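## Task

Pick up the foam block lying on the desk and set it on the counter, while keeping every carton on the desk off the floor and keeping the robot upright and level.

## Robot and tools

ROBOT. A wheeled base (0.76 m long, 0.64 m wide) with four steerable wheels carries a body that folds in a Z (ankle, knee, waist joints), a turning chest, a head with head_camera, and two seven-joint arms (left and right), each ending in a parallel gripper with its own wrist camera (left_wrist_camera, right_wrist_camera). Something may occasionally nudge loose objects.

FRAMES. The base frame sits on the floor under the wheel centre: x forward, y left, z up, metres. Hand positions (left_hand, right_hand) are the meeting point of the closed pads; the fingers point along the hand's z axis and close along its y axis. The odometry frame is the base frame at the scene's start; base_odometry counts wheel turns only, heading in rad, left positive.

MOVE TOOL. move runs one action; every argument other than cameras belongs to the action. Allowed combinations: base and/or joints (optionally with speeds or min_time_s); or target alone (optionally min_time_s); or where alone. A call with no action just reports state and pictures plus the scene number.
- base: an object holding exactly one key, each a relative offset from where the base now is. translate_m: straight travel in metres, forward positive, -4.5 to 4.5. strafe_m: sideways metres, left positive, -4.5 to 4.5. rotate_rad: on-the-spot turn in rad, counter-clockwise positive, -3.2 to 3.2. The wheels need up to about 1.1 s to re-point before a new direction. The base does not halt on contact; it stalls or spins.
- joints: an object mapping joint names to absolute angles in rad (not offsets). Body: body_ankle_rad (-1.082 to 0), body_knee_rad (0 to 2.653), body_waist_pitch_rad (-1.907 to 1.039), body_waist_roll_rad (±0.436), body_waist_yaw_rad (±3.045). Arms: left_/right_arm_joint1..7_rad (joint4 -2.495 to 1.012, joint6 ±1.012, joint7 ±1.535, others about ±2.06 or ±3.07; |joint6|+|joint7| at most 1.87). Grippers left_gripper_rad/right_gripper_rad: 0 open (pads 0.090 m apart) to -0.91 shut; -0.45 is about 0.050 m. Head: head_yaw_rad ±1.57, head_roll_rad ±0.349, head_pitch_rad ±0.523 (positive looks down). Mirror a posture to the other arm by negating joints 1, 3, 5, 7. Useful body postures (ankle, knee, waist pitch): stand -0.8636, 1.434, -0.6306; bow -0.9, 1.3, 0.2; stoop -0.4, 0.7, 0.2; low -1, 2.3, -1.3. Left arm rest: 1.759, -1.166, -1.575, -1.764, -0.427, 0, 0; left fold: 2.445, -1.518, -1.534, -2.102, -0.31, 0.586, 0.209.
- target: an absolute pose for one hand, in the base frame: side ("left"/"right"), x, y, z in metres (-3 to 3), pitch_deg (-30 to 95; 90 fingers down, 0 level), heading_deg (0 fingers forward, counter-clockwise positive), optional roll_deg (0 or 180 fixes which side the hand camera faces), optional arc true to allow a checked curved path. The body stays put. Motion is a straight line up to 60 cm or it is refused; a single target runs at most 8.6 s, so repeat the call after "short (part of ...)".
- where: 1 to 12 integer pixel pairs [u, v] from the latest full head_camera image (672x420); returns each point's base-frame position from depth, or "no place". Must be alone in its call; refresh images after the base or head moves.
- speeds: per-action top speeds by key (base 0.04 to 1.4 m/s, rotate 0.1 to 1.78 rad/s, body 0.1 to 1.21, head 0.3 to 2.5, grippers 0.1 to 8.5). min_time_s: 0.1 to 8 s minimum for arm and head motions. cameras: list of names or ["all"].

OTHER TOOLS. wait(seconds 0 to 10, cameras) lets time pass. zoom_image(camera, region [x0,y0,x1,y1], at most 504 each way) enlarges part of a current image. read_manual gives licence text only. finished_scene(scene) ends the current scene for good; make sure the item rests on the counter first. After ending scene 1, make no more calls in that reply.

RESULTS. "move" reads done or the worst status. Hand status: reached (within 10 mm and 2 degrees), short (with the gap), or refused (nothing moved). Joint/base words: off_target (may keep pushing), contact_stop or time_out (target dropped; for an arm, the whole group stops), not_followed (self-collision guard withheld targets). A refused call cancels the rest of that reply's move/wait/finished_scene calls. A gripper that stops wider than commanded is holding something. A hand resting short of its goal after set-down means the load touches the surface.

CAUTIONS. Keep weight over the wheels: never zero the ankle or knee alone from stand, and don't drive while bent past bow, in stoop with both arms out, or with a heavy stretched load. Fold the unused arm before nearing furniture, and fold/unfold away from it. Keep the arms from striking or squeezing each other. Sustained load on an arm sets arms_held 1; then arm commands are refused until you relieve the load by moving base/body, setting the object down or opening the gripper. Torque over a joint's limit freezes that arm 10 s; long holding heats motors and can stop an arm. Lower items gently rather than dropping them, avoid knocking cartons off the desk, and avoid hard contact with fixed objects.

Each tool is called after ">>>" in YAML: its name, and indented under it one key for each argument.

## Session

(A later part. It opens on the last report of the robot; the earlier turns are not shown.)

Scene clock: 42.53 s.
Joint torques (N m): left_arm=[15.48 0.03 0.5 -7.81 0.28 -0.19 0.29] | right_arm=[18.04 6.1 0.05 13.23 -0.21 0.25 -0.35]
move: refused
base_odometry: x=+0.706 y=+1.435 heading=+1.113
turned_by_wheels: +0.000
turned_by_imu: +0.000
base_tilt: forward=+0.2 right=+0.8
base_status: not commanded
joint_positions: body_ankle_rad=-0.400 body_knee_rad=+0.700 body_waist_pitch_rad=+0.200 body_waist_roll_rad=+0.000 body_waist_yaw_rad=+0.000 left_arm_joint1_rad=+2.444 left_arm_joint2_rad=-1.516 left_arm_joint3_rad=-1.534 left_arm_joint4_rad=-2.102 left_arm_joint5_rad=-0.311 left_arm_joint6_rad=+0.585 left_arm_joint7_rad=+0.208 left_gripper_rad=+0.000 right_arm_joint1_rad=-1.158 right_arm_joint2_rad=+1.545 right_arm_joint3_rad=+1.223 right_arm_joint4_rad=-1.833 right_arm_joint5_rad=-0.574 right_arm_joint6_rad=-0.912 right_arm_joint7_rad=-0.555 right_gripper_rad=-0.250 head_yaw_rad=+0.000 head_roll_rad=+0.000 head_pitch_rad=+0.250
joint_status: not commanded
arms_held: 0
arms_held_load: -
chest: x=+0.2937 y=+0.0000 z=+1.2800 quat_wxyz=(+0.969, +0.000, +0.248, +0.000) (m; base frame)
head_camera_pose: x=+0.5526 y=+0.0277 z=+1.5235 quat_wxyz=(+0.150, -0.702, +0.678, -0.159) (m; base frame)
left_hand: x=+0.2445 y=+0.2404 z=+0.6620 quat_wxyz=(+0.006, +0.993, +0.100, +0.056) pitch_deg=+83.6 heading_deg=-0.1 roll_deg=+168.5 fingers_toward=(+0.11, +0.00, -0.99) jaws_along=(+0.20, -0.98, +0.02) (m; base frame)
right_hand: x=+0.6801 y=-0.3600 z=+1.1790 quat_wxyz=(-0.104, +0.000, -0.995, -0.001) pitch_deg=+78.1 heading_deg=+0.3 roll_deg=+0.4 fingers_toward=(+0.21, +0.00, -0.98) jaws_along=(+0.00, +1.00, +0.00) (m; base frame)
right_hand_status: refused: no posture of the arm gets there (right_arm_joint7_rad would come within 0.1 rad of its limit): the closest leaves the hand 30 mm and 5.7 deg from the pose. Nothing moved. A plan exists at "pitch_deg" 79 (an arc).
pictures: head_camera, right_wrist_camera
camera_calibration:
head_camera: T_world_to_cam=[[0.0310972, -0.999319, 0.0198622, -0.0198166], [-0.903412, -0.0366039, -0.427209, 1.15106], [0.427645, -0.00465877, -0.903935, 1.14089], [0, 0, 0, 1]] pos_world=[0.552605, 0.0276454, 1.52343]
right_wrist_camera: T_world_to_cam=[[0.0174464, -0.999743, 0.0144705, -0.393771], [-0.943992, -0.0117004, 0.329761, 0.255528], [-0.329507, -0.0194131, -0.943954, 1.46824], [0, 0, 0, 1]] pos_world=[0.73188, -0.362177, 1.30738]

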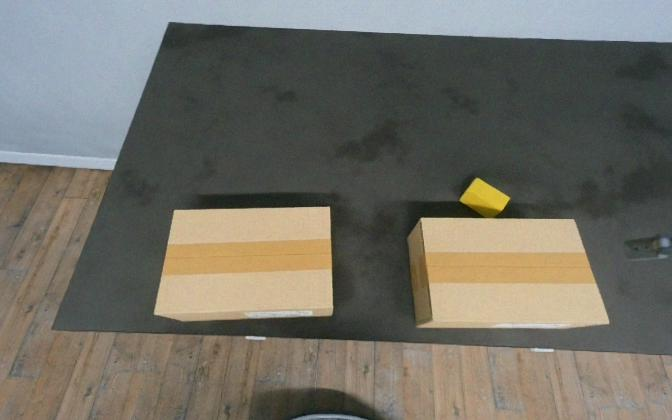

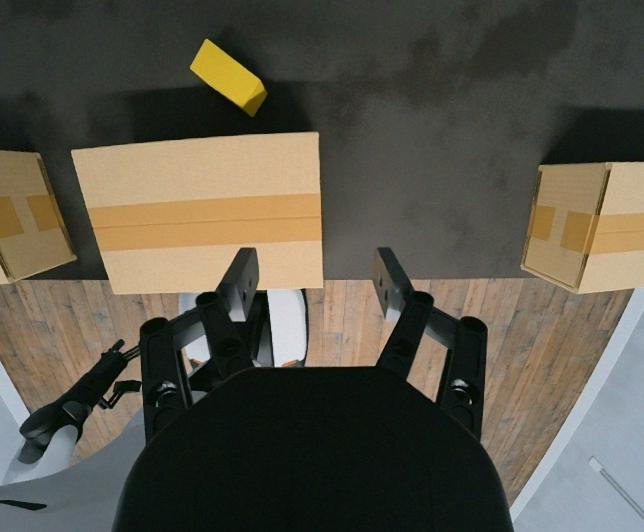

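>>> move:
  target: {"side": "right", "x": 0.851, "y": -0.247, "z": 1.15, "pitch_deg": 89, "heading_deg": 35, "arc": true}
  cameras: ["right_wrist_camera","head_camera"]

Scene clock: 48.03 s.
Joint torques (N m): left_arm=[15.48 -0.02 0.56 -7.83 0.28 -0.17 0.3] | right_arm=[18.07 6.56 -0.01 13.12 -0.14 0.16 -0.34]
move: refused
base_odometry: x=+0.706 y=+1.435 heading=+1.113
turned_by_wheels: +0.000
turned_by_imu: +0.000
base_tilt: forward=+0.1 right=+0.8
base_status: not commanded
joint_positions: body_ankle_rad=-0.400 body_knee_rad=+0.700 body_waist_pitch_rad=+0.200 body_waist_roll_rad=+0.000 body_waist_yaw_rad=+0.000 left_arm_joint1_rad=+2.444 left_arm_joint2_rad=-1.516 left_arm_joint3_rad=-1.534 left_arm_joint4_rad=-2.102 left_arm_joint5_rad=-0.311 left_arm_joint6_rad=+0.585 left_arm_joint7_rad=+0.208 left_gripper_rad=+0.000 right_arm_joint1_rad=-1.158 right_arm_joint2_rad=+1.545 right_arm_joint3_rad=+1.223 right_arm_joint4_rad=-1.833 right_arm_joint5_rad=-0.574 right_arm_joint6_rad=-0.912 right_arm_joint7_rad=-0.555 right_gripper_rad=-0.250 head_yaw_rad=+0.000 head_roll_rad=+0.000 head_pitch_rad=+0.250
joint_status: not commanded
arms_held: 0
arms_held_load: -
chest: x=+0.2937 y=+0.0000 z=+1.2800 quat_wxyz=(+0.969, +0.000, +0.248, +0.000) (m; base frame)
head_camera_pose: x=+0.5526 y=+0.0277 z=+1.5235 quat_wxyz=(+0.150, -0.702, +0.678, -0.159) (m; base frame)
left_hand: x=+0.2445 y=+0.2404 z=+0.6620 quat_wxyz=(+0.006, +0.993, +0.100, +0.056) pitch_deg=+83.6 heading_deg=-0.1 roll_deg=+168.5 fingers_toward=(+0.11, +0.00, -0.99) jaws_along=(+0.20, -0.98, +0.02) (m; base frame)
right_hand: x=+0.6801 y=-0.3600 z=+1.1790 quat_wxyz=(-0.104, +0.000, -0.995, -0.001) pitch_deg=+78.1 heading_deg=+0.3 roll_deg=+0.4 fingers_toward=(+0.21, +0.00, -0.98) jaws_along=(+0.00, +1.00, +0.00) (m; base frame)
right_hand_status: refused: no posture of the arm gets there (right_arm_joint6_rad would come within 0.1 rad of its limit): the closest leaves the hand 22 mm and 4.2 deg from the pose. Nothing moved. A plan exists at "pitch_deg" 74.
pictures: head_camera, right_wrist_camera
camera_calibration:
head_camera: T_world_to_cam=[[0.0310972, -0.999319, 0.0198622, -0.0198166], [-0.903412, -0.0366039, -0.427209, 1.15106], [0.427645, -0.00465877, -0.903935, 1.14089], [0, 0, 0, 1]] pos_world=[0.552605, 0.0276454, 1.52343]
right_wrist_camera: T_world_to_cam=[[0.0174464, -0.999743, 0.0144705, -0.393771], [-0.943992, -0.0117004, 0.329761, 0.255528], [-0.329507, -0.0194131, -0.943954, 1.46824], [0, 0, 0, 1]] pos_world=[0.73188, -0.362177, 1.30738]

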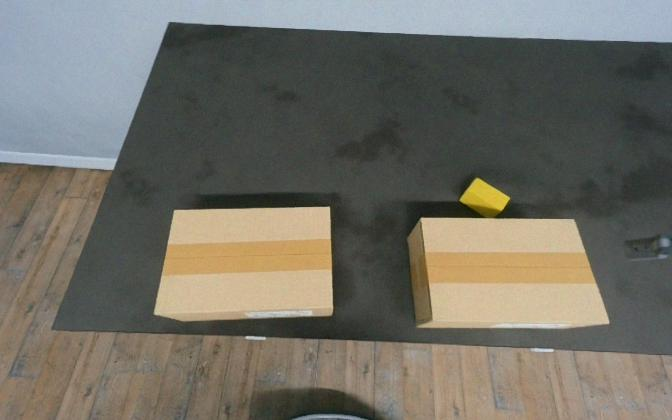

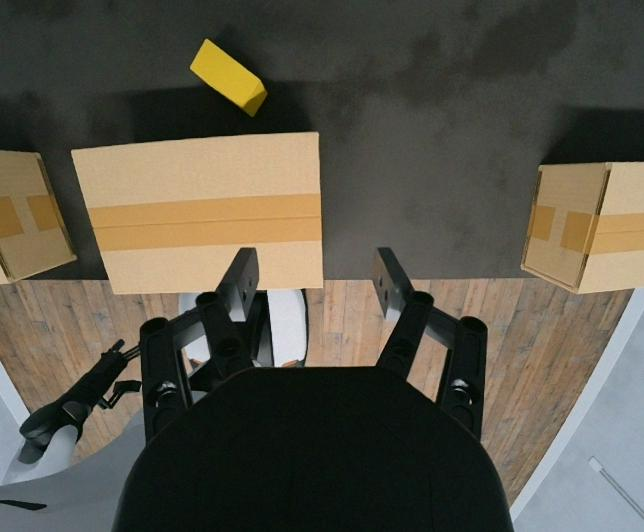

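>>> move:
  target: {"side": "right", "x": 0.855, "y": -0.245, "z": 1.09, "pitch_deg": 80, "heading_deg": 50, "roll_deg": 0, "arc": true}
  cameras: ["right_wrist_camera","head_camera"]

Scene clock: 51.83 s.
Joint torques (N m): left_arm=[15.41 0.11 0.55 -7.83 0.3 -0.17 0.31] | right_arm=[34.07 3.08 1.66 13.62 -0.22 0.28 -0.44]
move: done
base_odometry: x=+0.706 y=+1.435 heading=+1.113
turned_by_wheels: +0.000
turned_by_imu: +0.000
base_tilt: forward=+0.3 right=+0.8
base_status: not commanded
joint_positions: body_ankle_rad=-0.400 body_knee_rad=+0.700 body_waist_pitch_rad=+0.200 body_waist_roll_rad=+0.000 body_waist_yaw_rad=+0.000 left_arm_joint1_rad=+2.444 left_arm_joint2_rad=-1.517 left_arm_joint3_rad=-1.534 left_arm_joint4_rad=-2.102 left_arm_joint5_rad=-0.311 left_arm_joint6_rad=+0.585 left_arm_joint7_rad=+0.208 left_gripper_rad=+0.000 right_arm_joint1_rad=-1.897 right_arm_joint2_rad=+1.465 right_arm_joint3_rad=+1.593 right_arm_joint4_rad=-1.039 right_arm_joint5_rad=-1.244 right_arm_joint6_rad=-0.559 right_arm_joint7_rad=-1.092 right_gripper_rad=-0.250 head_yaw_rad=+0.000 head_roll_rad=+0.000 head_pitch_rad=+0.250
joint_status: not commanded
arms_held: 0
arms_held_load: -
chest: x=+0.2937 y=+0.0000 z=+1.2800 quat_wxyz=(+0.969, +0.000, +0.248, +0.000) (m; base frame)
head_camera_pose: x=+0.5526 y=+0.0277 z=+1.5235 quat_wxyz=(+0.151, -0.702, +0.678, -0.159) (m; base frame)
left_hand: x=+0.2445 y=+0.2404 z=+0.6620 quat_wxyz=(+0.006, +0.993, +0.100, +0.056) pitch_deg=+83.6 heading_deg=-0.1 roll_deg=+168.4 fingers_toward=(+0.11, +0.00, -0.99) jaws_along=(+0.20, -0.98, +0.02) (m; base frame)
right_hand: x=+0.8553 y=-0.2460 z=+1.0906 quat_wxyz=(-0.080, +0.420, -0.903, -0.037) pitch_deg=+79.9 heading_deg=+49.6 roll_deg=-0.2 fingers_toward=(+0.11, +0.13, -0.98) jaws_along=(-0.76, +0.65, +0.00) (m; base frame)
right_hand_status: reached (straight line, to end with the hand's camera side to the robot's left, planned for 2.0 s): 1 mm and 0.2 deg off.
pictures: head_camera, right_wrist_camera
camera_calibration:
head_camera: T_world_to_cam=[[0.031135, -0.999319, 0.0197786, -0.0197119], [-0.903315, -0.0366033, -0.427414, 1.15137], [0.427847, -0.00455881, -0.90384, 1.14072], [0, 0, 0, 1]] pos_world=[0.552605, 0.0276455, 1.52353]
right_wrist_camera: T_world_to_cam=[[0.775485, -0.631167, 0.0158495, -0.840759], [-0.593401, -0.720051, 0.359725, -0.0553236], [-0.215634, -0.288367, -0.932924, 1.2692], [0, 0, 0, 1]] pos_world=[0.892849, -0.2045, 1.21729]

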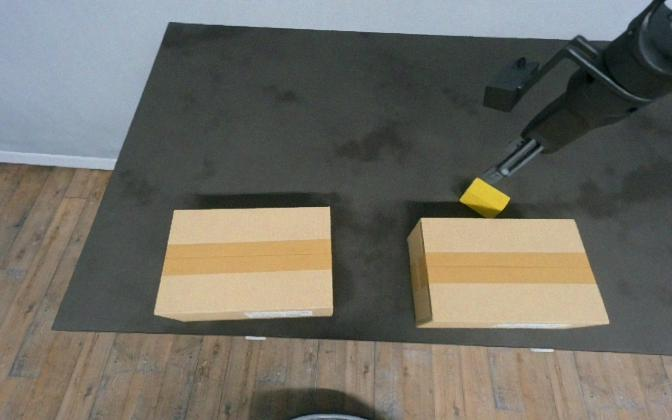

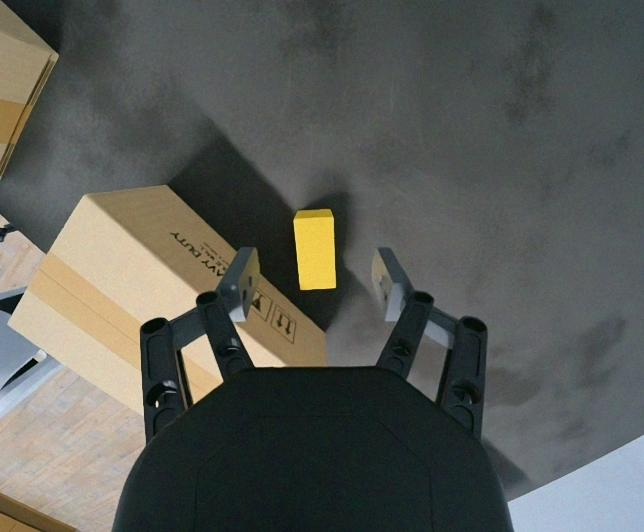

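>>> move:
  target: {"side": "right", "x": 0.854, "y": -0.247, "z": 0.988, "pitch_deg": 81, "heading_deg": 50, "roll_deg": 0}

>>> move:
  joints: {"right_gripper_rad": -0.8}
  cameras: ["right_wrist_camera","head_camera"]

Scene clock: 55.87 s.
Joint torques (N m): left_arm=[15.75 -0.2 0.51 -7.91 0.3 -0.17 0.26] | right_arm=[36.95 0.53 1.88 12.49 0.4 0.25 0.25]
move: done
base_odometry: x=+0.706 y=+1.435 heading=+1.113
turned_by_wheels: +0.000
turned_by_imu: +0.000
base_tilt: forward=+0.2 right=+0.9
base_status: not commanded
joint_positions: body_ankle_rad=-0.400 body_knee_rad=+0.700 body_waist_pitch_rad=+0.200 body_waist_roll_rad=+0.000 body_waist_yaw_rad=+0.000 left_arm_joint1_rad=+2.444 left_arm_joint2_rad=-1.517 left_arm_joint3_rad=-1.534 left_arm_joint4_rad=-2.102 left_arm_joint5_rad=-0.311 left_arm_joint6_rad=+0.585 left_arm_joint7_rad=+0.208 left_gripper_rad=+0.000 right_arm_joint1_rad=-2.057 right_arm_joint2_rad=+1.449 right_arm_joint3_rad=+1.625 right_arm_joint4_rad=-1.099 right_arm_joint5_rad=-1.175 right_arm_joint6_rad=-0.491 right_arm_joint7_rad=-0.870 right_gripper_rad=-0.250 head_yaw_rad=+0.000 head_roll_rad=+0.000 head_pitch_rad=+0.250
joint_status: not commanded
arms_held: 0
arms_held_load: -
chest: x=+0.2937 y=+0.0000 z=+1.2800 quat_wxyz=(+0.969, +0.000, +0.248, +0.000) (m; base frame)
head_camera_pose: x=+0.5526 y=+0.0277 z=+1.5235 quat_wxyz=(+0.151, -0.702, +0.678, -0.159) (m; base frame)
left_hand: x=+0.2445 y=+0.2404 z=+0.6620 quat_wxyz=(+0.006, +0.993, +0.100, +0.056) pitch_deg=+83.6 heading_deg=-0.1 roll_deg=+168.4 fingers_toward=(+0.11, +0.00, -0.99) jaws_along=(+0.20, -0.98, +0.02) (m; base frame)
right_hand: x=+0.8531 y=-0.2467 z=+0.9876 quat_wxyz=(-0.070, +0.422, -0.903, -0.033) pitch_deg=+81.2 heading_deg=+50.3 roll_deg=+0.3 fingers_toward=(+0.10, +0.12, -0.99) jaws_along=(-0.77, +0.64, +0.00) (m; base frame)
right_hand_status: reached (straight line, to end with the hand's camera side to the robot's left, planned for 0.8 s): 1 mm and 0.2 deg off.
pictures: none

Scene clock: 56.80 s.
Joint torques (N m): left_arm=[15.34 -0.03 0.69 -7.78 0.28 -0.19 0.22] | right_arm=[36.3 0.35 1.84 12.07 0.5 0.27 0.21]
move: off_target
base_odometry: x=+0.706 y=+1.435 heading=+1.113
turned_by_wheels: +0.000
turned_by_imu: +0.000
base_tilt: forward=+0.2 right=+0.9
base_status: not commanded
joint_positions: body_ankle_rad=-0.400 body_knee_rad=+0.700 body_waist_pitch_rad=+0.200 body_waist_roll_rad=+0.000 body_waist_yaw_rad=+0.000 left_arm_joint1_rad=+2.444 left_arm_joint2_rad=-1.517 left_arm_joint3_rad=-1.534 left_arm_joint4_rad=-2.102 left_arm_joint5_rad=-0.311 left_arm_joint6_rad=+0.585 left_arm_joint7_rad=+0.208 left_gripper_rad=+0.000 right_arm_joint1_rad=-2.057 right_arm_joint2_rad=+1.449 right_arm_joint3_rad=+1.625 right_arm_joint4_rad=-1.099 right_arm_joint5_rad=-1.175 right_arm_joint6_rad=-0.491 right_arm_joint7_rad=-0.870 right_gripper_rad=-0.618 head_yaw_rad=+0.000 head_roll_rad=+0.000 head_pitch_rad=+0.250
joint_status: right_gripper_rad off_target (ended at -0.618, target -0.800)
arms_held: 0
arms_held_load: -
chest: x=+0.2937 y=+0.0000 z=+1.2800 quat_wxyz=(+0.969, +0.000, +0.248, +0.000) (m; base frame)
head_camera_pose: x=+0.5526 y=+0.0277 z=+1.5235 quat_wxyz=(+0.151, -0.702, +0.678, -0.159) (m; base frame)
left_hand: x=+0.2445 y=+0.2404 z=+0.6620 quat_wxyz=(+0.006, +0.993, +0.100, +0.056) pitch_deg=+83.6 heading_deg=-0.1 roll_deg=+168.4 fingers_toward=(+0.11, +0.00, -0.99) jaws_along=(+0.20, -0.98, +0.02) (m; base frame)
right_hand: x=+0.8533 y=-0.2466 z=+0.9878 quat_wxyz=(-0.070, +0.422, -0.903, -0.033) pitch_deg=+81.1 heading_deg=+50.2 roll_deg=+0.1 fingers_toward=(+0.10, +0.12, -0.99) jaws_along=(-0.77, +0.64, +0.00) (m; base frame)
pictures: head_camera, right_wrist_camera
camera_calibration:
head_camera: T_world_to_cam=[[0.031135, -0.999319, 0.0197786, -0.0197119], [-0.903315, -0.0366033, -0.427414, 1.15137], [0.427847, -0.00455881, -0.90384, 1.14072], [0, 0, 0, 1]] pos_world=[0.552605, 0.0276455, 1.52353]
right_wrist_camera: T_world_to_cam=[[0.778633, -0.627313, 0.0144745, -0.838404], [-0.584614, -0.716869, 0.379902, -0.0466766], [-0.227941, -0.304266, -0.924914, 1.1713], [0, 0, 0, 1]] pos_world=[0.892509, -0.203014, 1.11322]

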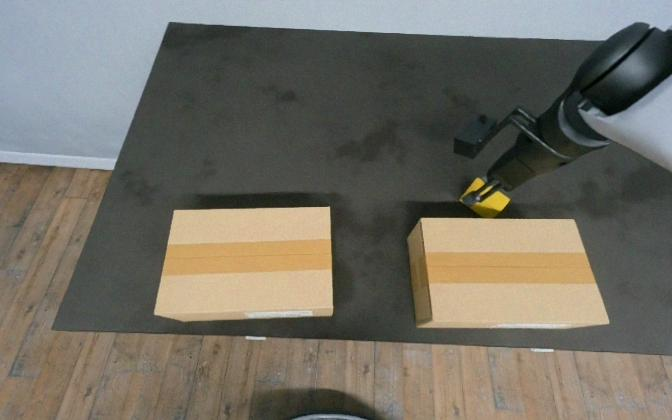

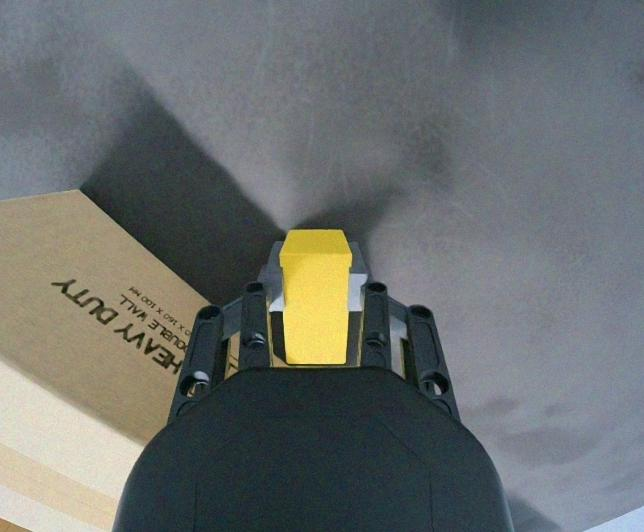

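>>> move:
  target: {"side": "right", "x": 0.854, "y": -0.247, "z": 1.13, "pitch_deg": 79, "heading_deg": 50, "roll_deg": 0}
  cameras: ["right_wrist_camera"]

>>> move:
  base: {"translate_m": -0.55}

>>> move:
  base: {"rotate_rad": 3.14}
  cameras: ["head_camera","right_wrist_camera"]

Scene clock: 61.03 s.
Joint torques (N m): left_arm=[15.5 0.01 0.63 -7.75 0.27 -0.11 0.33] | right_arm=[34.71 2.64 0.84 13.43 0 -0.25 -0.44]
move: done
base_odometry: x=+0.706 y=+1.435 heading=+1.113
turned_by_wheels: +0.000
turned_by_imu: +0.000
base_tilt: forward=+0.2 right=+0.9
base_status: not commanded
joint_positions: body_ankle_rad=-0.400 body_knee_rad=+0.700 body_waist_pitch_rad=+0.200 body_waist_roll_rad=+0.000 body_waist_yaw_rad=+0.000 left_arm_joint1_rad=+2.444 left_arm_joint2_rad=-1.517 left_arm_joint3_rad=-1.534 left_arm_joint4_rad=-2.102 left_arm_joint5_rad=-0.311 left_arm_joint6_rad=+0.585 left_arm_joint7_rad=+0.208 left_gripper_rad=+0.000 right_arm_joint1_rad=-1.850 right_arm_joint2_rad=+1.464 right_arm_joint3_rad=+1.578 right_arm_joint4_rad=-0.998 right_arm_joint5_rad=-1.277 right_arm_joint6_rad=-0.569 right_arm_joint7_rad=-1.189 right_gripper_rad=-0.618 head_yaw_rad=+0.000 head_roll_rad=+0.000 head_pitch_rad=+0.250
joint_status: not commanded
arms_held: 0
arms_held_load: -
chest: x=+0.2937 y=+0.0000 z=+1.2800 quat_wxyz=(+0.969, +0.000, +0.248, +0.000) (m; base frame)
head_camera_pose: x=+0.5526 y=+0.0277 z=+1.5235 quat_wxyz=(+0.151, -0.702, +0.678, -0.159) (m; base frame)
left_hand: x=+0.2445 y=+0.2404 z=+0.6620 quat_wxyz=(+0.006, +0.993, +0.100, +0.056) pitch_deg=+83.6 heading_deg=-0.1 roll_deg=+168.4 fingers_toward=(+0.11, +0.00, -0.99) jaws_along=(+0.20, -0.98, +0.02) (m; base frame)
right_hand: x=+0.8541 y=-0.2474 z=+1.1289 quat_wxyz=(-0.087, +0.420, -0.902, -0.042) pitch_deg=+78.9 heading_deg=+50.5 roll_deg=+0.5 fingers_toward=(+0.12, +0.15, -0.98) jaws_along=(-0.77, +0.64, +0.00) (m; base frame)
right_hand_status: reached (straight line, to end with the hand's camera side to the robot's left, planned for 1.0 s): 1 mm and 0.1 deg off.
pictures: right_wrist_camera
camera_calibration:
right_wrist_camera: T_world_to_cam=[[0.776757, -0.629652, 0.0136628, -0.839472], [-0.594976, -0.72652, 0.343762, -0.0531077], [-0.206524, -0.275148, -0.938958, 1.30657], [0, 0, 0, 1]] pos_world=[0.890306, -0.207659, 1.25654]

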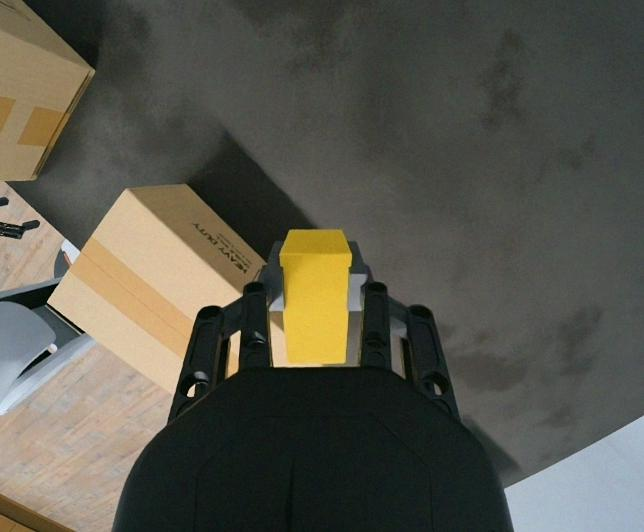

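Scene clock: 64.83 s.
Joint torques (N m): left_arm=[15.13 0.09 0.52 -8.09 0.36 -0.23 0.3] | right_arm=[34.81 3.21 1.1 13.33 -0.07 -0.11 -0.1]
move: done
base_odometry: x=+0.464 y=+0.942 heading=+1.112
turned_by_wheels: -0.001
turned_by_imu: -0.001
base_tilt: forward=+0.2 right=+0.8
base_status: done
joint_positions: body_ankle_rad=-0.400 body_knee_rad=+0.700 body_waist_pitch_rad=+0.200 body_waist_roll_rad=+0.000 body_waist_yaw_rad=+0.000 left_arm_joint1_rad=+2.445 left_arm_joint2_rad=-1.517 left_arm_joint3_rad=-1.534 left_arm_joint4_rad=-2.102 left_arm_joint5_rad=-0.311 left_arm_joint6_rad=+0.585 left_arm_joint7_rad=+0.208 left_gripper_rad=+0.000 right_arm_joint1_rad=-1.848 right_arm_joint2_rad=+1.465 right_arm_joint3_rad=+1.578 right_arm_joint4_rad=-0.998 right_arm_joint5_rad=-1.277 right_arm_joint6_rad=-0.569 right_arm_joint7_rad=-1.190 right_gripper_rad=-0.618 head_yaw_rad=+0.000 head_roll_rad=+0.000 head_pitch_rad=+0.250
joint_status: not commanded
arms_held: 0
arms_held_load: -
chest: x=+0.2934 y=+0.0000 z=+1.2801 quat_wxyz=(+0.969, +0.000, +0.247, +0.000) (m; base frame)
head_camera_pose: x=+0.5522 y=+0.0277 z=+1.5237 quat_wxyz=(+0.151, -0.702, +0.677, -0.160) (m; base frame)
left_hand: x=+0.2437 y=+0.2404 z=+0.6620 quat_wxyz=(+0.006, +0.993, +0.100, +0.055) pitch_deg=+83.6 heading_deg=-0.1 roll_deg=+168.4 fingers_toward=(+0.11, +0.00, -0.99) jaws_along=(+0.20, -0.98, +0.02) (m; base frame)
right_hand: x=+0.8536 y=-0.2472 z=+1.1298 quat_wxyz=(-0.087, +0.420, -0.902, -0.042) pitch_deg=+78.9 heading_deg=+50.4 roll_deg=+0.5 fingers_toward=(+0.12, +0.15, -0.98) jaws_along=(-0.77, +0.64, +0.00) (m; base frame)
pictures: none

Scene clock: 70.40 s.
Joint torques (N m): left_arm=[15.05 0.08 0.51 -8.14 0.44 -0.22 0.3] | right_arm=[34.3 1.23 1.21 13.36 0.17 -0.04 -0.09]
move: done
base_odometry: x=+0.464 y=+0.942 heading=-2.031
turned_by_wheels: +3.140
turned_by_imu: +3.119
base_tilt: forward=+0.2 right=+0.9
base_status: done
joint_positions: body_ankle_rad=-0.400 body_knee_rad=+0.700 body_waist_pitch_rad=+0.200 body_waist_roll_rad=+0.000 body_waist_yaw_rad=+0.000 left_arm_joint1_rad=+2.445 left_arm_joint2_rad=-1.517 left_arm_joint3_rad=-1.534 left_arm_joint4_rad=-2.102 left_arm_joint5_rad=-0.311 left_arm_joint6_rad=+0.585 left_arm_joint7_rad=+0.208 left_gripper_rad=+0.000 right_arm_joint1_rad=-1.849 right_arm_joint2_rad=+1.468 right_arm_joint3_rad=+1.577 right_arm_joint4_rad=-0.998 right_arm_joint5_rad=-1.277 right_arm_joint6_rad=-0.570 right_arm_joint7_rad=-1.190 right_gripper_rad=-0.618 head_yaw_rad=+0.000 head_roll_rad=+0.000 head_pitch_rad=+0.250
joint_status: not commanded
arms_held: 0
arms_held_load: -
chest: x=+0.2934 y=+0.0000 z=+1.2801 quat_wxyz=(+0.969, +0.000, +0.247, +0.000) (m; base frame)
head_camera_pose: x=+0.5522 y=+0.0278 z=+1.5237 quat_wxyz=(+0.151, -0.702, +0.677, -0.160) (m; base frame)
left_hand: x=+0.2437 y=+0.2404 z=+0.6620 quat_wxyz=(+0.006, +0.993, +0.100, +0.055) pitch_deg=+83.6 heading_deg=+0.0 roll_deg=+168.4 fingers_toward=(+0.11, +0.00, -0.99) jaws_along=(+0.20, -0.98, +0.02) (m; base frame)
right_hand: x=+0.8536 y=-0.2464 z=+1.1298 quat_wxyz=(-0.086, +0.421, -0.902, -0.040) pitch_deg=+79.0 heading_deg=+50.1 roll_deg=+0.0 fingers_toward=(+0.12, +0.15, -0.98) jaws_along=(-0.77, +0.64, +0.00) (m; base frame)
pictures: head_camera, right_wrist_camera
camera_calibration:
head_camera: T_world_to_cam=[[0.031448, -0.999304, 0.0200494, -0.0201898], [-0.903131, -0.0370039, -0.427768, 1.15154], [0.428213, -0.00465477, -0.903666, 1.14061], [0, 0, 0, 1]] pos_world=[0.552206, 0.0277451, 1.52373]
right_wrist_camera: T_world_to_cam=[[0.778323, -0.627674, 0.015469, -0.841452], [-0.593168, -0.727012, 0.345841, -0.0569384], [-0.205829, -0.278351, -0.938166, 1.30523], [0, 0, 0, 1]] pos_world=[0.889803, -0.206239, 1.25723]

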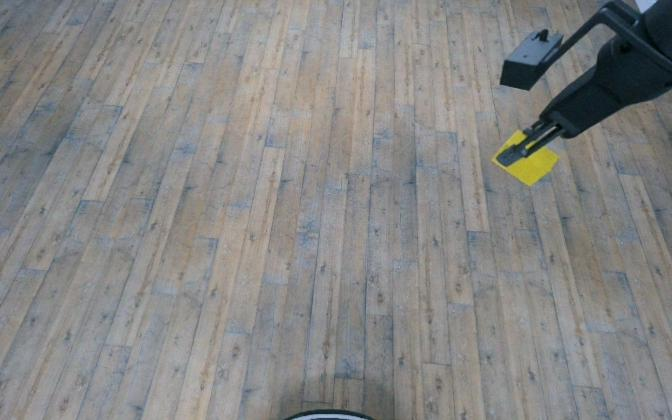

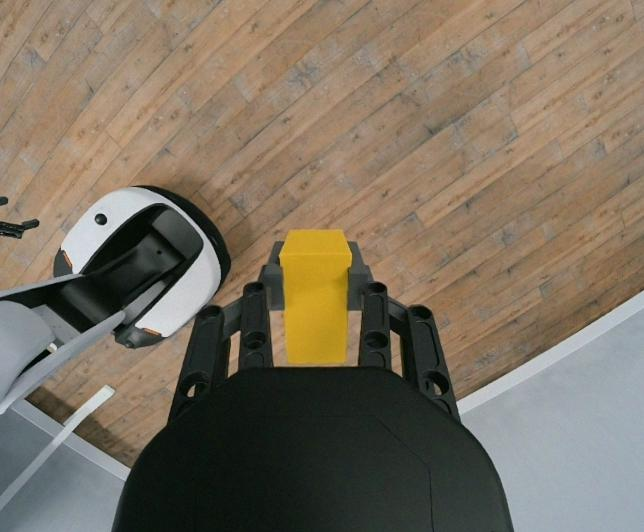

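>>> move:
  base: {"translate_m": 2.2}
  speeds: {"translate_m": 0.7}
  joints: {"head_pitch_rad": 0.0}
  cameras: ["head_camera"]

Scene clock: 77.73 s.
Joint torques (N m): left_arm=[15.5 0.9 0.41 -7.94 0.3 -0.22 0.27] | right_arm=[34.93 1.29 1.08 13.38 0.12 -0.11 -0.12]
move: done
base_odometry: x=-0.504 y=-1.034 heading=-2.026
turned_by_wheels: +0.006
turned_by_imu: +0.002
base_tilt: forward=+0.2 right=+0.9
base_status: done
joint_positions: body_ankle_rad=-0.400 body_knee_rad=+0.700 body_waist_pitch_rad=+0.200 body_waist_roll_rad=+0.000 body_waist_yaw_rad=+0.000 left_arm_joint1_rad=+2.444 left_arm_joint2_rad=-1.517 left_arm_joint3_rad=-1.534 left_arm_joint4_rad=-2.102 left_arm_joint5_rad=-0.311 left_arm_joint6_rad=+0.586 left_arm_joint7_rad=+0.208 left_gripper_rad=+0.000 right_arm_joint1_rad=-1.849 right_arm_joint2_rad=+1.467 right_arm_joint3_rad=+1.577 right_arm_joint4_rad=-0.998 right_arm_joint5_rad=-1.277 right_arm_joint6_rad=-0.570 right_arm_joint7_rad=-1.190 right_gripper_rad=-0.618 head_yaw_rad=+0.000 head_roll_rad=+0.000 head_pitch_rad=+0.000
joint_status: all done
arms_held: 0
arms_held_load: -
chest: x=+0.2936 y=+0.0000 z=+1.2800 quat_wxyz=(+0.969, +0.000, +0.248, +0.000) (m; base frame)
head_camera_pose: x=+0.5449 y=+0.0277 z=+1.5588 quat_wxyz=(+0.234, -0.677, +0.653, -0.246) (m; base frame)
left_hand: x=+0.2443 y=+0.2402 z=+0.6620 quat_wxyz=(+0.006, +0.993, +0.100, +0.055) pitch_deg=+83.6 heading_deg=-0.2 roll_deg=+168.3 fingers_toward=(+0.11, +0.00, -0.99) jaws_along=(+0.20, -0.98, +0.02) (m; base frame)
right_hand: x=+0.8537 y=-0.2467 z=+1.1291 quat_wxyz=(-0.086, +0.421, -0.902, -0.041) pitch_deg=+79.1 heading_deg=+50.3 roll_deg=+0.2 fingers_toward=(+0.12, +0.15, -0.98) jaws_along=(-0.77, +0.64, +0.00) (m; base frame)
pictures: head_camera
camera_calibration:
head_camera: T_world_to_cam=[[0.0253554, -0.999316, 0.0269253, -0.0281593], [-0.769591, -0.0367027, -0.637481, 1.41404], [0.638033, -0.00455789, -0.769996, 0.852635], [0, 0, 0, 1]] pos_world=[0.544939, 0.0276454, 1.55871]

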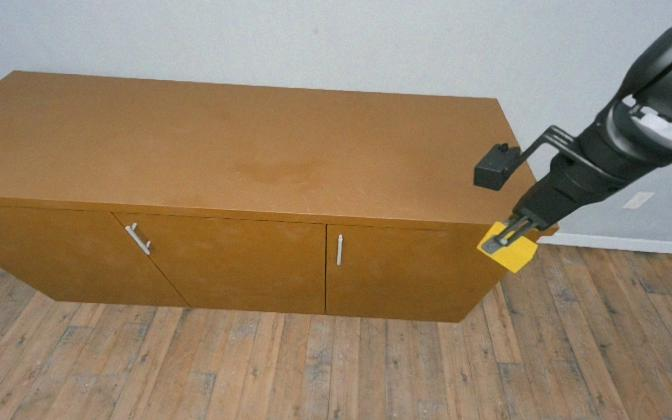

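>>> move:
  where:
    - [300,208]
    - [450,215]
    - [450,160]
    - [380,190]
    - [330,213]

>>> move:
  base: {"strafe_m": 0.35}
  cameras: ["head_camera"]

Scene clock: 78.70 s.
Joint torques (N m): left_arm=[15.33 0.21 0.35 -7.9 0.31 -0.1 0.27] | right_arm=[35.43 1.61 1.35 13.38 0.29 -0.09 -0.11]
base_odometry: x=-0.504 y=-1.034 heading=-2.026
turned_by_wheels: +0.000
turned_by_imu: +0.000
base_tilt: forward=+0.3 right=+0.9
where, head_camera: pixel (300, 208): x +1.073, y +0.115, z +0.922; pixel (450, 215): x +1.070, y -0.271, z +0.920; pixel (450, 160): x +1.288, y -0.317, z +0.916; pixel (380, 190): x +1.148, y -0.096, z +0.921; pixel (330, 213): x +1.062, y +0.038, z +0.920. By the robot's depth camera.
base_status: done
joint_positions: body_ankle_rad=-0.400 body_knee_rad=+0.700 body_waist_pitch_rad=+0.200 body_waist_roll_rad=+0.000 body_waist_yaw_rad=+0.000 left_arm_joint1_rad=+2.444 left_arm_joint2_rad=-1.517 left_arm_joint3_rad=-1.534 left_arm_joint4_rad=-2.102 left_arm_joint5_rad=-0.311 left_arm_joint6_rad=+0.586 left_arm_joint7_rad=+0.208 left_gripper_rad=+0.000 right_arm_joint1_rad=-1.849 right_arm_joint2_rad=+1.467 right_arm_joint3_rad=+1.577 right_arm_joint4_rad=-0.998 right_arm_joint5_rad=-1.277 right_arm_joint6_rad=-0.570 right_arm_joint7_rad=-1.190 right_gripper_rad=-0.618 head_yaw_rad=+0.000 head_roll_rad=+0.000 head_pitch_rad=+0.000
joint_status: all done
arms_held: 0
arms_held_load: -
chest: x=+0.2936 y=+0.0000 z=+1.2800 quat_wxyz=(+0.969, +0.000, +0.248, +0.000) (m; base frame)
head_camera_pose: x=+0.5449 y=+0.0277 z=+1.5588 quat_wxyz=(+0.234, -0.677, +0.653, -0.246) (m; base frame)
left_hand: x=+0.2443 y=+0.2402 z=+0.6620 quat_wxyz=(+0.006, +0.993, +0.100, +0.055) pitch_deg=+83.6 heading_deg=-0.2 roll_deg=+168.3 fingers_toward=(+0.11, +0.00, -0.99) jaws_along=(+0.20, -0.98, +0.02) (m; base frame)
right_hand: x=+0.8537 y=-0.2467 z=+1.1291 quat_wxyz=(-0.086, +0.421, -0.902, -0.041) pitch_deg=+79.1 heading_deg=+50.3 roll_deg=+0.2 fingers_toward=(+0.12, +0.15, -0.98) jaws_along=(-0.77, +0.64, +0.00) (m; base frame)
pictures: none

Scene clock: 82.13 s.
Joint torques (N m): left_arm=[15.14 0.25 0.5 -8 0.25 -0.14 0.17] | right_arm=[34.99 1.84 1.26 13.51 0.26 -0.03 -0.03]
move: done
base_odometry: x=-0.189 y=-1.187 heading=-2.023
turned_by_wheels: +0.003
turned_by_imu: -0.003
base_tilt: forward=+0.2 right=+0.8
base_status: done
joint_positions: body_ankle_rad=-0.400 body_knee_rad=+0.700 body_waist_pitch_rad=+0.200 body_waist_roll_rad=+0.000 body_waist_yaw_rad=+0.000 left_arm_joint1_rad=+2.445 left_arm_joint2_rad=-1.517 left_arm_joint3_rad=-1.534 left_arm_joint4_rad=-2.102 left_arm_joint5_rad=-0.310 left_arm_joint6_rad=+0.586 left_arm_joint7_rad=+0.209 left_gripper_rad=+0.000 right_arm_joint1_rad=-1.849 right_arm_joint2_rad=+1.467 right_arm_joint3_rad=+1.577 right_arm_joint4_rad=-0.998 right_arm_joint5_rad=-1.277 right_arm_joint6_rad=-0.570 right_arm_joint7_rad=-1.190 right_gripper_rad=-0.618 head_yaw_rad=+0.000 head_roll_rad=+0.000 head_pitch_rad=+0.000
joint_status: not commanded
arms_held: 0
arms_held_load: -
chest: x=+0.2936 y=+0.0000 z=+1.2800 quat_wxyz=(+0.969, +0.000, +0.248, +0.000) (m; base frame)
head_camera_pose: x=+0.5449 y=+0.0277 z=+1.5587 quat_wxyz=(+0.234, -0.677, +0.653, -0.246) (m; base frame)
left_hand: x=+0.2441 y=+0.2404 z=+0.6620 quat_wxyz=(+0.005, +0.993, +0.100, +0.055) pitch_deg=+83.6 heading_deg=+0.1 roll_deg=+168.6 fingers_toward=(+0.11, +0.00, -0.99) jaws_along=(+0.20, -0.98, +0.02) (m; base frame)
right_hand: x=+0.8537 y=-0.2467 z=+1.1291 quat_wxyz=(-0.086, +0.421, -0.902, -0.041) pitch_deg=+79.1 heading_deg=+50.3 roll_deg=+0.3 fingers_toward=(+0.12, +0.15, -0.98) jaws_along=(-0.77, +0.64, +0.00) (m; base frame)
pictures: head_camera
camera_calibration:
head_camera: T_world_to_cam=[[0.0253067, -0.999311, 0.0271433, -0.028373], [-0.769593, -0.0368044, -0.637473, 1.41404], [0.638032, -0.00475696, -0.769995, 0.85264], [0, 0, 0, 1]] pos_world=[0.544939, 0.0277452, 1.55871]

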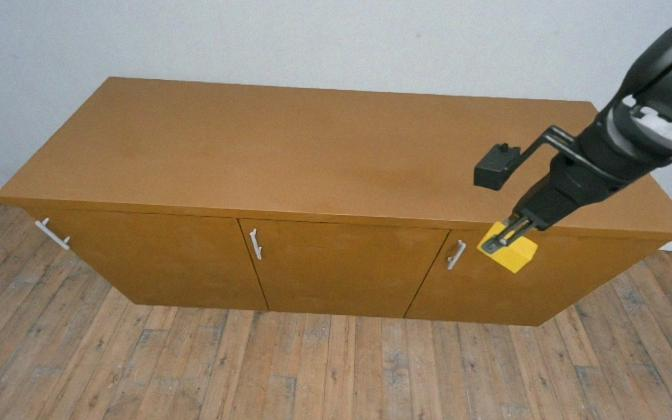

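>>> move:
  base: {"translate_m": 0.4}
  speeds: {"translate_m": 0.4}
  joints: {"head_pitch_rad": 0.25}
  cameras: ["head_camera"]

>>> move:
  where:
    - [480,195]
    - [420,200]
    - [460,230]
    - [440,160]
    - [400,240]
    - [330,280]

>>> move:
  target: {"side": "right", "x": 0.854, "y": -0.247, "z": 0.957, "pitch_deg": 81, "heading_deg": 50, "roll_deg": 0}
  cameras: ["head_camera","right_wrist_camera"]

Scene clock: 86.97 s.
Joint torques (N m): left_arm=[15.53 0.14 0.47 -7.76 0.31 -0.16 0.23] | right_arm=[35.16 1.21 1.22 13.51 0.37 -0.06 -0.12]
move: done
base_odometry: x=-0.363 y=-1.547 heading=-2.021
turned_by_wheels: +0.002
turned_by_imu: +0.004
base_tilt: forward=+0.3 right=+0.9
base_status: done
joint_positions: body_ankle_rad=-0.400 body_knee_rad=+0.700 body_waist_pitch_rad=+0.200 body_waist_roll_rad=+0.000 body_waist_yaw_rad=+0.000 left_arm_joint1_rad=+2.444 left_arm_joint2_rad=-1.517 left_arm_joint3_rad=-1.534 left_arm_joint4_rad=-2.102 left_arm_joint5_rad=-0.310 left_arm_joint6_rad=+0.586 left_arm_joint7_rad=+0.209 left_gripper_rad=+0.000 right_arm_joint1_rad=-1.849 right_arm_joint2_rad=+1.467 right_arm_joint3_rad=+1.577 right_arm_joint4_rad=-0.998 right_arm_joint5_rad=-1.277 right_arm_joint6_rad=-0.570 right_arm_joint7_rad=-1.190 right_gripper_rad=-0.618 head_yaw_rad=+0.000 head_roll_rad=+0.000 head_pitch_rad=+0.250
joint_status: all done
arms_held: 0
arms_held_load: -
chest: x=+0.2937 y=+0.0000 z=+1.2800 quat_wxyz=(+0.969, +0.000, +0.248, +0.000) (m; base frame)
head_camera_pose: x=+0.5526 y=+0.0277 z=+1.5234 quat_wxyz=(+0.150, -0.702, +0.677, -0.159) (m; base frame)
left_hand: x=+0.2445 y=+0.2404 z=+0.6620 quat_wxyz=(+0.006, +0.993, +0.100, +0.056) pitch_deg=+83.6 heading_deg=+0.1 roll_deg=+168.6 fingers_toward=(+0.11, +0.00, -0.99) jaws_along=(+0.20, -0.98, +0.02) (m; base frame)
right_hand: x=+0.8537 y=-0.2467 z=+1.1289 quat_wxyz=(-0.086, +0.421, -0.902, -0.041) pitch_deg=+79.1 heading_deg=+50.4 roll_deg=+0.3 fingers_toward=(+0.12, +0.15, -0.98) jaws_along=(-0.77, +0.64, +0.00) (m; base frame)
pictures: head_camera
camera_calibration:
head_camera: T_world_to_cam=[[0.0312366, -0.999311, 0.0200367, -0.0200598], [-0.903407, -0.0368044, -0.427201, 1.15106], [0.427644, -0.00475693, -0.903934, 1.14089], [0, 0, 0, 1]] pos_world=[0.552605, 0.0277452, 1.52343]

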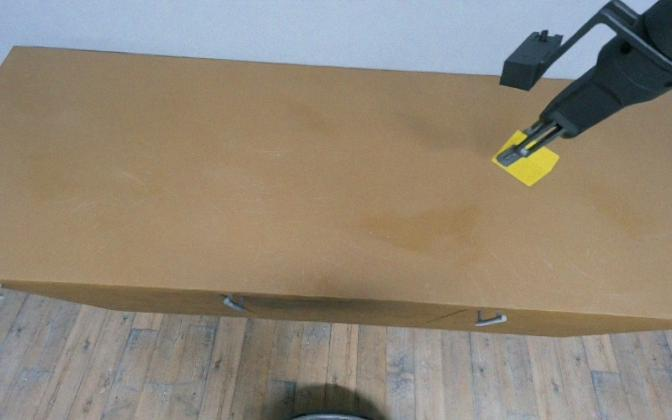

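Scene clock: 86.97 s.
Joint torques (N m): left_arm=[15.53 0.14 0.47 -7.76 0.31 -0.16 0.23] | right_arm=[35.16 1.21 1.22 13.51 0.37 -0.06 -0.12]
base_odometry: x=-0.363 y=-1.547 heading=-2.021
turned_by_wheels: +0.000
turned_by_imu: +0.000
base_tilt: forward=+0.3 right=+0.9
where, head_camera: pixel (480, 195): x +0.887, y -0.285, z +0.917; pixel (420, 200): x +0.870, y -0.155, z +0.916; pixel (460, 230): x +0.804, y -0.232, z +0.915; pixel (440, 160): x +0.974, y -0.209, z +0.916; pixel (400, 240): x +0.778, y -0.107, z +0.916; pixel (330, 280): x +0.692, y +0.030, z +0.918. By the robot's depth camera.
base_status: done
joint_positions: body_ankle_rad=-0.400 body_knee_rad=+0.700 body_waist_pitch_rad=+0.200 body_waist_roll_rad=+0.000 body_waist_yaw_rad=+0.000 left_arm_joint1_rad=+2.444 left_arm_joint2_rad=-1.517 left_arm_joint3_rad=-1.534 left_arm_joint4_rad=-2.102 left_arm_joint5_rad=-0.310 left_arm_joint6_rad=+0.586 left_arm_joint7_rad=+0.209 left_gripper_rad=+0.000 right_arm_joint1_rad=-1.849 right_arm_joint2_rad=+1.467 right_arm_joint3_rad=+1.577 right_arm_joint4_rad=-0.998 right_arm_joint5_rad=-1.277 right_arm_joint6_rad=-0.570 right_arm_joint7_rad=-1.190 right_gripper_rad=-0.618 head_yaw_rad=+0.000 head_roll_rad=+0.000 head_pitch_rad=+0.250
joint_status: all done
arms_held: 0
arms_held_load: -
chest: x=+0.2937 y=+0.0000 z=+1.2800 quat_wxyz=(+0.969, +0.000, +0.248, +0.000) (m; base frame)
head_camera_pose: x=+0.5526 y=+0.0277 z=+1.5234 quat_wxyz=(+0.150, -0.702, +0.677, -0.159) (m; base frame)
left_hand: x=+0.2445 y=+0.2404 z=+0.6620 quat_wxyz=(+0.006, +0.993, +0.100, +0.056) pitch_deg=+83.6 heading_deg=+0.1 roll_deg=+168.6 fingers_toward=(+0.11, +0.00, -0.99) jaws_along=(+0.20, -0.98, +0.02) (m; base frame)
right_hand: x=+0.8537 y=-0.2467 z=+1.1289 quat_wxyz=(-0.086, +0.421, -0.902, -0.041) pitch_deg=+79.1 heading_deg=+50.4 roll_deg=+0.3 fingers_toward=(+0.12, +0.15, -0.98) jaws_along=(-0.77, +0.64, +0.00) (m; base frame)
pictures: none

Scene clock: 88.60 s.
Joint torques (N m): left_arm=[15.5 -0.02 0.55 -7.83 0.21 -0.23 0.18] | right_arm=[36.61 0.46 2.04 11.97 0.41 0.32 0.37]
move: done
base_odometry: x=-0.363 y=-1.547 heading=-2.021
turned_by_wheels: +0.000
turned_by_imu: +0.000
base_tilt: forward=+0.2 right=+0.9
base_status: not commanded
joint_positions: body_ankle_rad=-0.400 body_knee_rad=+0.700 body_waist_pitch_rad=+0.200 body_waist_roll_rad=+0.000 body_waist_yaw_rad=+0.000 left_arm_joint1_rad=+2.444 left_arm_joint2_rad=-1.517 left_arm_joint3_rad=-1.534 left_arm_joint4_rad=-2.102 left_arm_joint5_rad=-0.310 left_arm_joint6_rad=+0.586 left_arm_joint7_rad=+0.209 left_gripper_rad=+0.000 right_arm_joint1_rad=-2.118 right_arm_joint2_rad=+1.444 right_arm_joint3_rad=+1.634 right_arm_joint4_rad=-1.095 right_arm_joint5_rad=-1.158 right_arm_joint6_rad=-0.467 right_arm_joint7_rad=-0.813 right_gripper_rad=-0.618 head_yaw_rad=+0.000 head_roll_rad=+0.000 head_pitch_rad=+0.250
joint_status: not commanded
arms_held: 0
arms_held_load: -
chest: x=+0.2937 y=+0.0000 z=+1.2800 quat_wxyz=(+0.969, +0.000, +0.248, +0.000) (m; base frame)
head_camera_pose: x=+0.5526 y=+0.0277 z=+1.5235 quat_wxyz=(+0.150, -0.702, +0.677, -0.159) (m; base frame)
left_hand: x=+0.2445 y=+0.2404 z=+0.6620 quat_wxyz=(+0.006, +0.993, +0.100, +0.056) pitch_deg=+83.6 heading_deg=+0.1 roll_deg=+168.6 fingers_toward=(+0.11, +0.00, -0.99) jaws_along=(+0.20, -0.98, +0.02) (m; base frame)
right_hand: x=+0.8531 y=-0.2466 z=+0.9567 quat_wxyz=(-0.070, +0.422, -0.903, -0.033) pitch_deg=+81.2 heading_deg=+50.3 roll_deg=+0.2 fingers_toward=(+0.10, +0.12, -0.99) jaws_along=(-0.77, +0.64, +0.00) (m; base frame)
right_hand_status: reached (straight line, to end with the hand's camera side to the robot's left, planned for 1.1 s): 1 mm and 0.2 deg off.
pictures: head_camera, right_wrist_camera
camera_calibration:
head_camera: T_world_to_cam=[[0.0312333, -0.999311, 0.0200386, -0.0200609], [-0.903368, -0.0368027, -0.427283, 1.15116], [0.427727, -0.00475675, -0.903896, 1.14079], [0, 0, 0, 1]] pos_world=[0.552605, 0.0277452, 1.52343]
right_wrist_camera: T_world_to_cam=[[0.778807, -0.627103, 0.0141791, -0.837591], [-0.584266, -0.71701, 0.380171, -0.0356077], [-0.22824, -0.304364, -0.924807, 1.14262], [0, 0, 0, 1]] pos_world=[0.89231, -0.203013, 1.08212]

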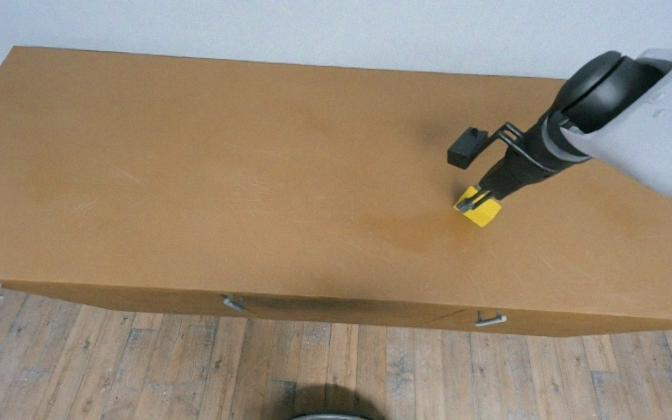

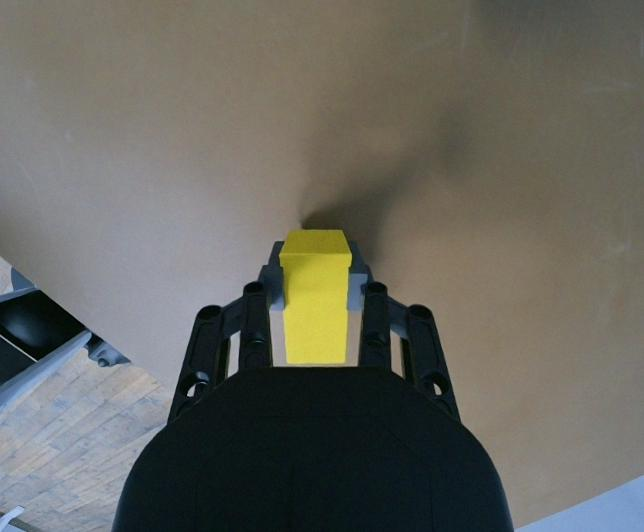

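>>> move:
  target: {"side": "right", "x": 0.854, "y": -0.247, "z": 0.942, "pitch_deg": 81, "heading_deg": 50, "roll_deg": 0}

>>> move:
  joints: {"right_gripper_rad": -0.35}
  speeds: {"right_gripper_rad": 0.5}

>>> move:
  target: {"side": "right", "x": 0.854, "y": -0.247, "z": 1.09, "pitch_deg": 80, "heading_deg": 50, "roll_deg": 0}
  cameras: ["right_wrist_camera"]

Scene clock: 90.80 s.
Joint torques (N m): left_arm=[15.95 0.18 0.44 -7.83 0.3 -0.18 0.1] | right_arm=[32.37 1.07 1.89 10.9 0.44 0.37 0.7]
move: done
base_odometry: x=-0.363 y=-1.547 heading=-2.021
turned_by_wheels: +0.000
turned_by_imu: +0.000
base_tilt: forward=+0.3 right=+0.9
base_status: not commanded
joint_positions: body_ankle_rad=-0.400 body_knee_rad=+0.700 body_waist_pitch_rad=+0.200 body_waist_roll_rad=+0.000 body_waist_yaw_rad=+0.000 left_arm_joint1_rad=+2.444 left_arm_joint2_rad=-1.517 left_arm_joint3_rad=-1.534 left_arm_joint4_rad=-2.102 left_arm_joint5_rad=-0.310 left_arm_joint6_rad=+0.586 left_arm_joint7_rad=+0.209 left_gripper_rad=+0.000 right_arm_joint1_rad=-2.141 right_arm_joint2_rad=+1.442 right_arm_joint3_rad=+1.637 right_arm_joint4_rad=-1.086 right_arm_joint5_rad=-1.150 right_arm_joint6_rad=-0.455 right_arm_joint7_rad=-0.791 right_gripper_rad=-0.617 head_yaw_rad=+0.000 head_roll_rad=+0.000 head_pitch_rad=+0.250
joint_status: not commanded
arms_held: 0
arms_held_load: -
chest: x=+0.2936 y=+0.0000 z=+1.2800 quat_wxyz=(+0.969, +0.000, +0.248, +0.000) (m; base frame)
head_camera_pose: x=+0.5525 y=+0.0277 z=+1.5235 quat_wxyz=(+0.150, -0.702, +0.677, -0.159) (m; base frame)
left_hand: x=+0.2444 y=+0.2404 z=+0.6620 quat_wxyz=(+0.006, +0.993, +0.100, +0.056) pitch_deg=+83.6 heading_deg=+0.1 roll_deg=+168.6 fingers_toward=(+0.11, +0.00, -0.99) jaws_along=(+0.20, -0.98, +0.02) (m; base frame)
right_hand: x=+0.8566 y=-0.2466 z=+0.9473 quat_wxyz=(-0.074, +0.422, -0.903, -0.031) pitch_deg=+80.8 heading_deg=+47.9 roll_deg=-2.1 fingers_toward=(+0.11, +0.12, -0.99) jaws_along=(-0.77, +0.64, -0.01) (m; base frame)
right_hand_status: reached (straight line, to end with the hand's camera side to the robot's left, planned for 0.3 s): 6 mm and 0.4 deg off.
pictures: none

Scene clock: 92.03 s.
Joint torques (N m): left_arm=[15.32 0.15 0.33 -8.01 0.28 -0.2 0.16] | right_arm=[36.52 -0.07 2.03 11.87 0.41 0.25 0.24]
move: done
base_odometry: x=-0.363 y=-1.547 heading=-2.021
turned_by_wheels: +0.000
turned_by_imu: +0.000
base_tilt: forward=+0.2 right=+0.8
base_status: not commanded
joint_positions: body_ankle_rad=-0.400 body_knee_rad=+0.700 body_waist_pitch_rad=+0.200 body_waist_roll_rad=+0.000 body_waist_yaw_rad=+0.000 left_arm_joint1_rad=+2.444 left_arm_joint2_rad=-1.517 left_arm_joint3_rad=-1.534 left_arm_joint4_rad=-2.102 left_arm_joint5_rad=-0.310 left_arm_joint6_rad=+0.586 left_arm_joint7_rad=+0.209 left_gripper_rad=+0.000 right_arm_joint1_rad=-2.149 right_arm_joint2_rad=+1.442 right_arm_joint3_rad=+1.637 right_arm_joint4_rad=-1.087 right_arm_joint5_rad=-1.150 right_arm_joint6_rad=-0.455 right_arm_joint7_rad=-0.789 right_gripper_rad=-0.351 head_yaw_rad=+0.000 head_roll_rad=+0.000 head_pitch_rad=+0.250
joint_status: all done
arms_held: 0
arms_held_load: -
chest: x=+0.2936 y=+0.0000 z=+1.2800 quat_wxyz=(+0.969, +0.000, +0.248, +0.000) (m; base frame)
head_camera_pose: x=+0.5525 y=+0.0277 z=+1.5235 quat_wxyz=(+0.150, -0.702, +0.677, -0.159) (m; base frame)
left_hand: x=+0.2444 y=+0.2404 z=+0.6620 quat_wxyz=(+0.006, +0.993, +0.100, +0.056) pitch_deg=+83.6 heading_deg=+0.1 roll_deg=+168.6 fingers_toward=(+0.11, +0.00, -0.99) jaws_along=(+0.20, -0.98, +0.02) (m; base frame)
right_hand: x=+0.8537 y=-0.2467 z=+0.9425 quat_wxyz=(-0.070, +0.422, -0.903, -0.033) pitch_deg=+81.1 heading_deg=+50.0 roll_deg=-0.1 fingers_toward=(+0.10, +0.12, -0.99) jaws_along=(-0.77, +0.64, +0.00) (m; base frame)
pictures: none

Scene clock: 93.53 s.
Joint torques (N m): left_arm=[15.56 0.37 0.49 -7.89 0.33 -0.14 0.21] | right_arm=[35.82 2.75 1.01 12.97 0.05 -0.16 -0.42]
move: done
base_odometry: x=-0.363 y=-1.547 heading=-2.021
turned_by_wheels: +0.000
turned_by_imu: +0.000
base_tilt: forward=+0.3 right=+0.9
base_status: not commanded
joint_positions: body_ankle_rad=-0.400 body_knee_rad=+0.700 body_waist_pitch_rad=+0.200 body_waist_roll_rad=+0.000 body_waist_yaw_rad=+0.000 left_arm_joint1_rad=+2.444 left_arm_joint2_rad=-1.517 left_arm_joint3_rad=-1.534 left_arm_joint4_rad=-2.102 left_arm_joint5_rad=-0.310 left_arm_joint6_rad=+0.586 left_arm_joint7_rad=+0.209 left_gripper_rad=+0.000 right_arm_joint1_rad=-1.897 right_arm_joint2_rad=+1.461 right_arm_joint3_rad=+1.592 right_arm_joint4_rad=-1.044 right_arm_joint5_rad=-1.246 right_arm_joint6_rad=-0.554 right_arm_joint7_rad=-1.091 right_gripper_rad=-0.350 head_yaw_rad=+0.000 head_roll_rad=+0.000 head_pitch_rad=+0.250
joint_status: not commanded
arms_held: 0
arms_held_load: -
chest: x=+0.2936 y=+0.0000 z=+1.2800 quat_wxyz=(+0.969, +0.000, +0.248, +0.000) (m; base frame)
head_camera_pose: x=+0.5525 y=+0.0277 z=+1.5235 quat_wxyz=(+0.150, -0.702, +0.677, -0.159) (m; base frame)
left_hand: x=+0.2444 y=+0.2404 z=+0.6620 quat_wxyz=(+0.006, +0.993, +0.100, +0.056) pitch_deg=+83.6 heading_deg=+0.1 roll_deg=+168.6 fingers_toward=(+0.11, +0.00, -0.99) jaws_along=(+0.20, -0.98, +0.02) (m; base frame)
right_hand: x=+0.8541 y=-0.2474 z=+1.0890 quat_wxyz=(-0.079, +0.420, -0.903, -0.038) pitch_deg=+79.9 heading_deg=+50.5 roll_deg=+0.5 fingers_toward=(+0.11, +0.14, -0.98) jaws_along=(-0.77, +0.64, +0.00) (m; base frame)
right_hand_status: reached (straight line, to end with the hand's camera side to the robot's left, planned for 1.0 s): 1 mm and 0.1 deg off.
pictures: right_wrist_camera
camera_calibration:
right_wrist_camera: T_world_to_cam=[[0.776836, -0.629557, 0.0135649, -0.838927], [-0.591196, -0.721744, 0.359962, -0.059078], [-0.216826, -0.287651, -0.932868, 1.26818], [0, 0, 0, 1]] pos_world=[0.891755, -0.205999, 1.21569]

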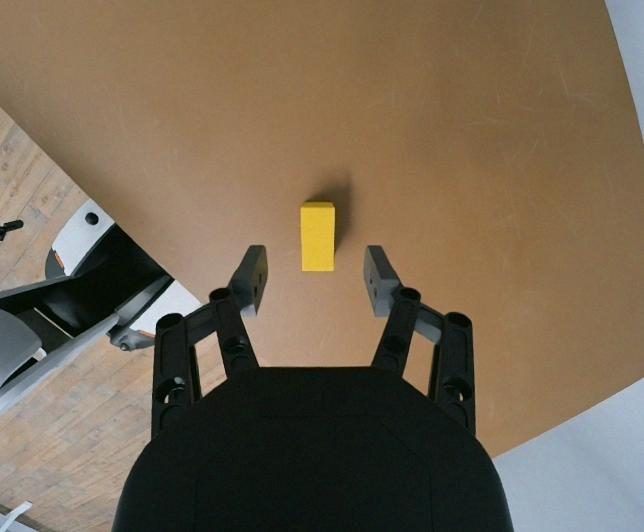

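>>> finished_scene:
  scene: 2

The scene is finished: the task was done.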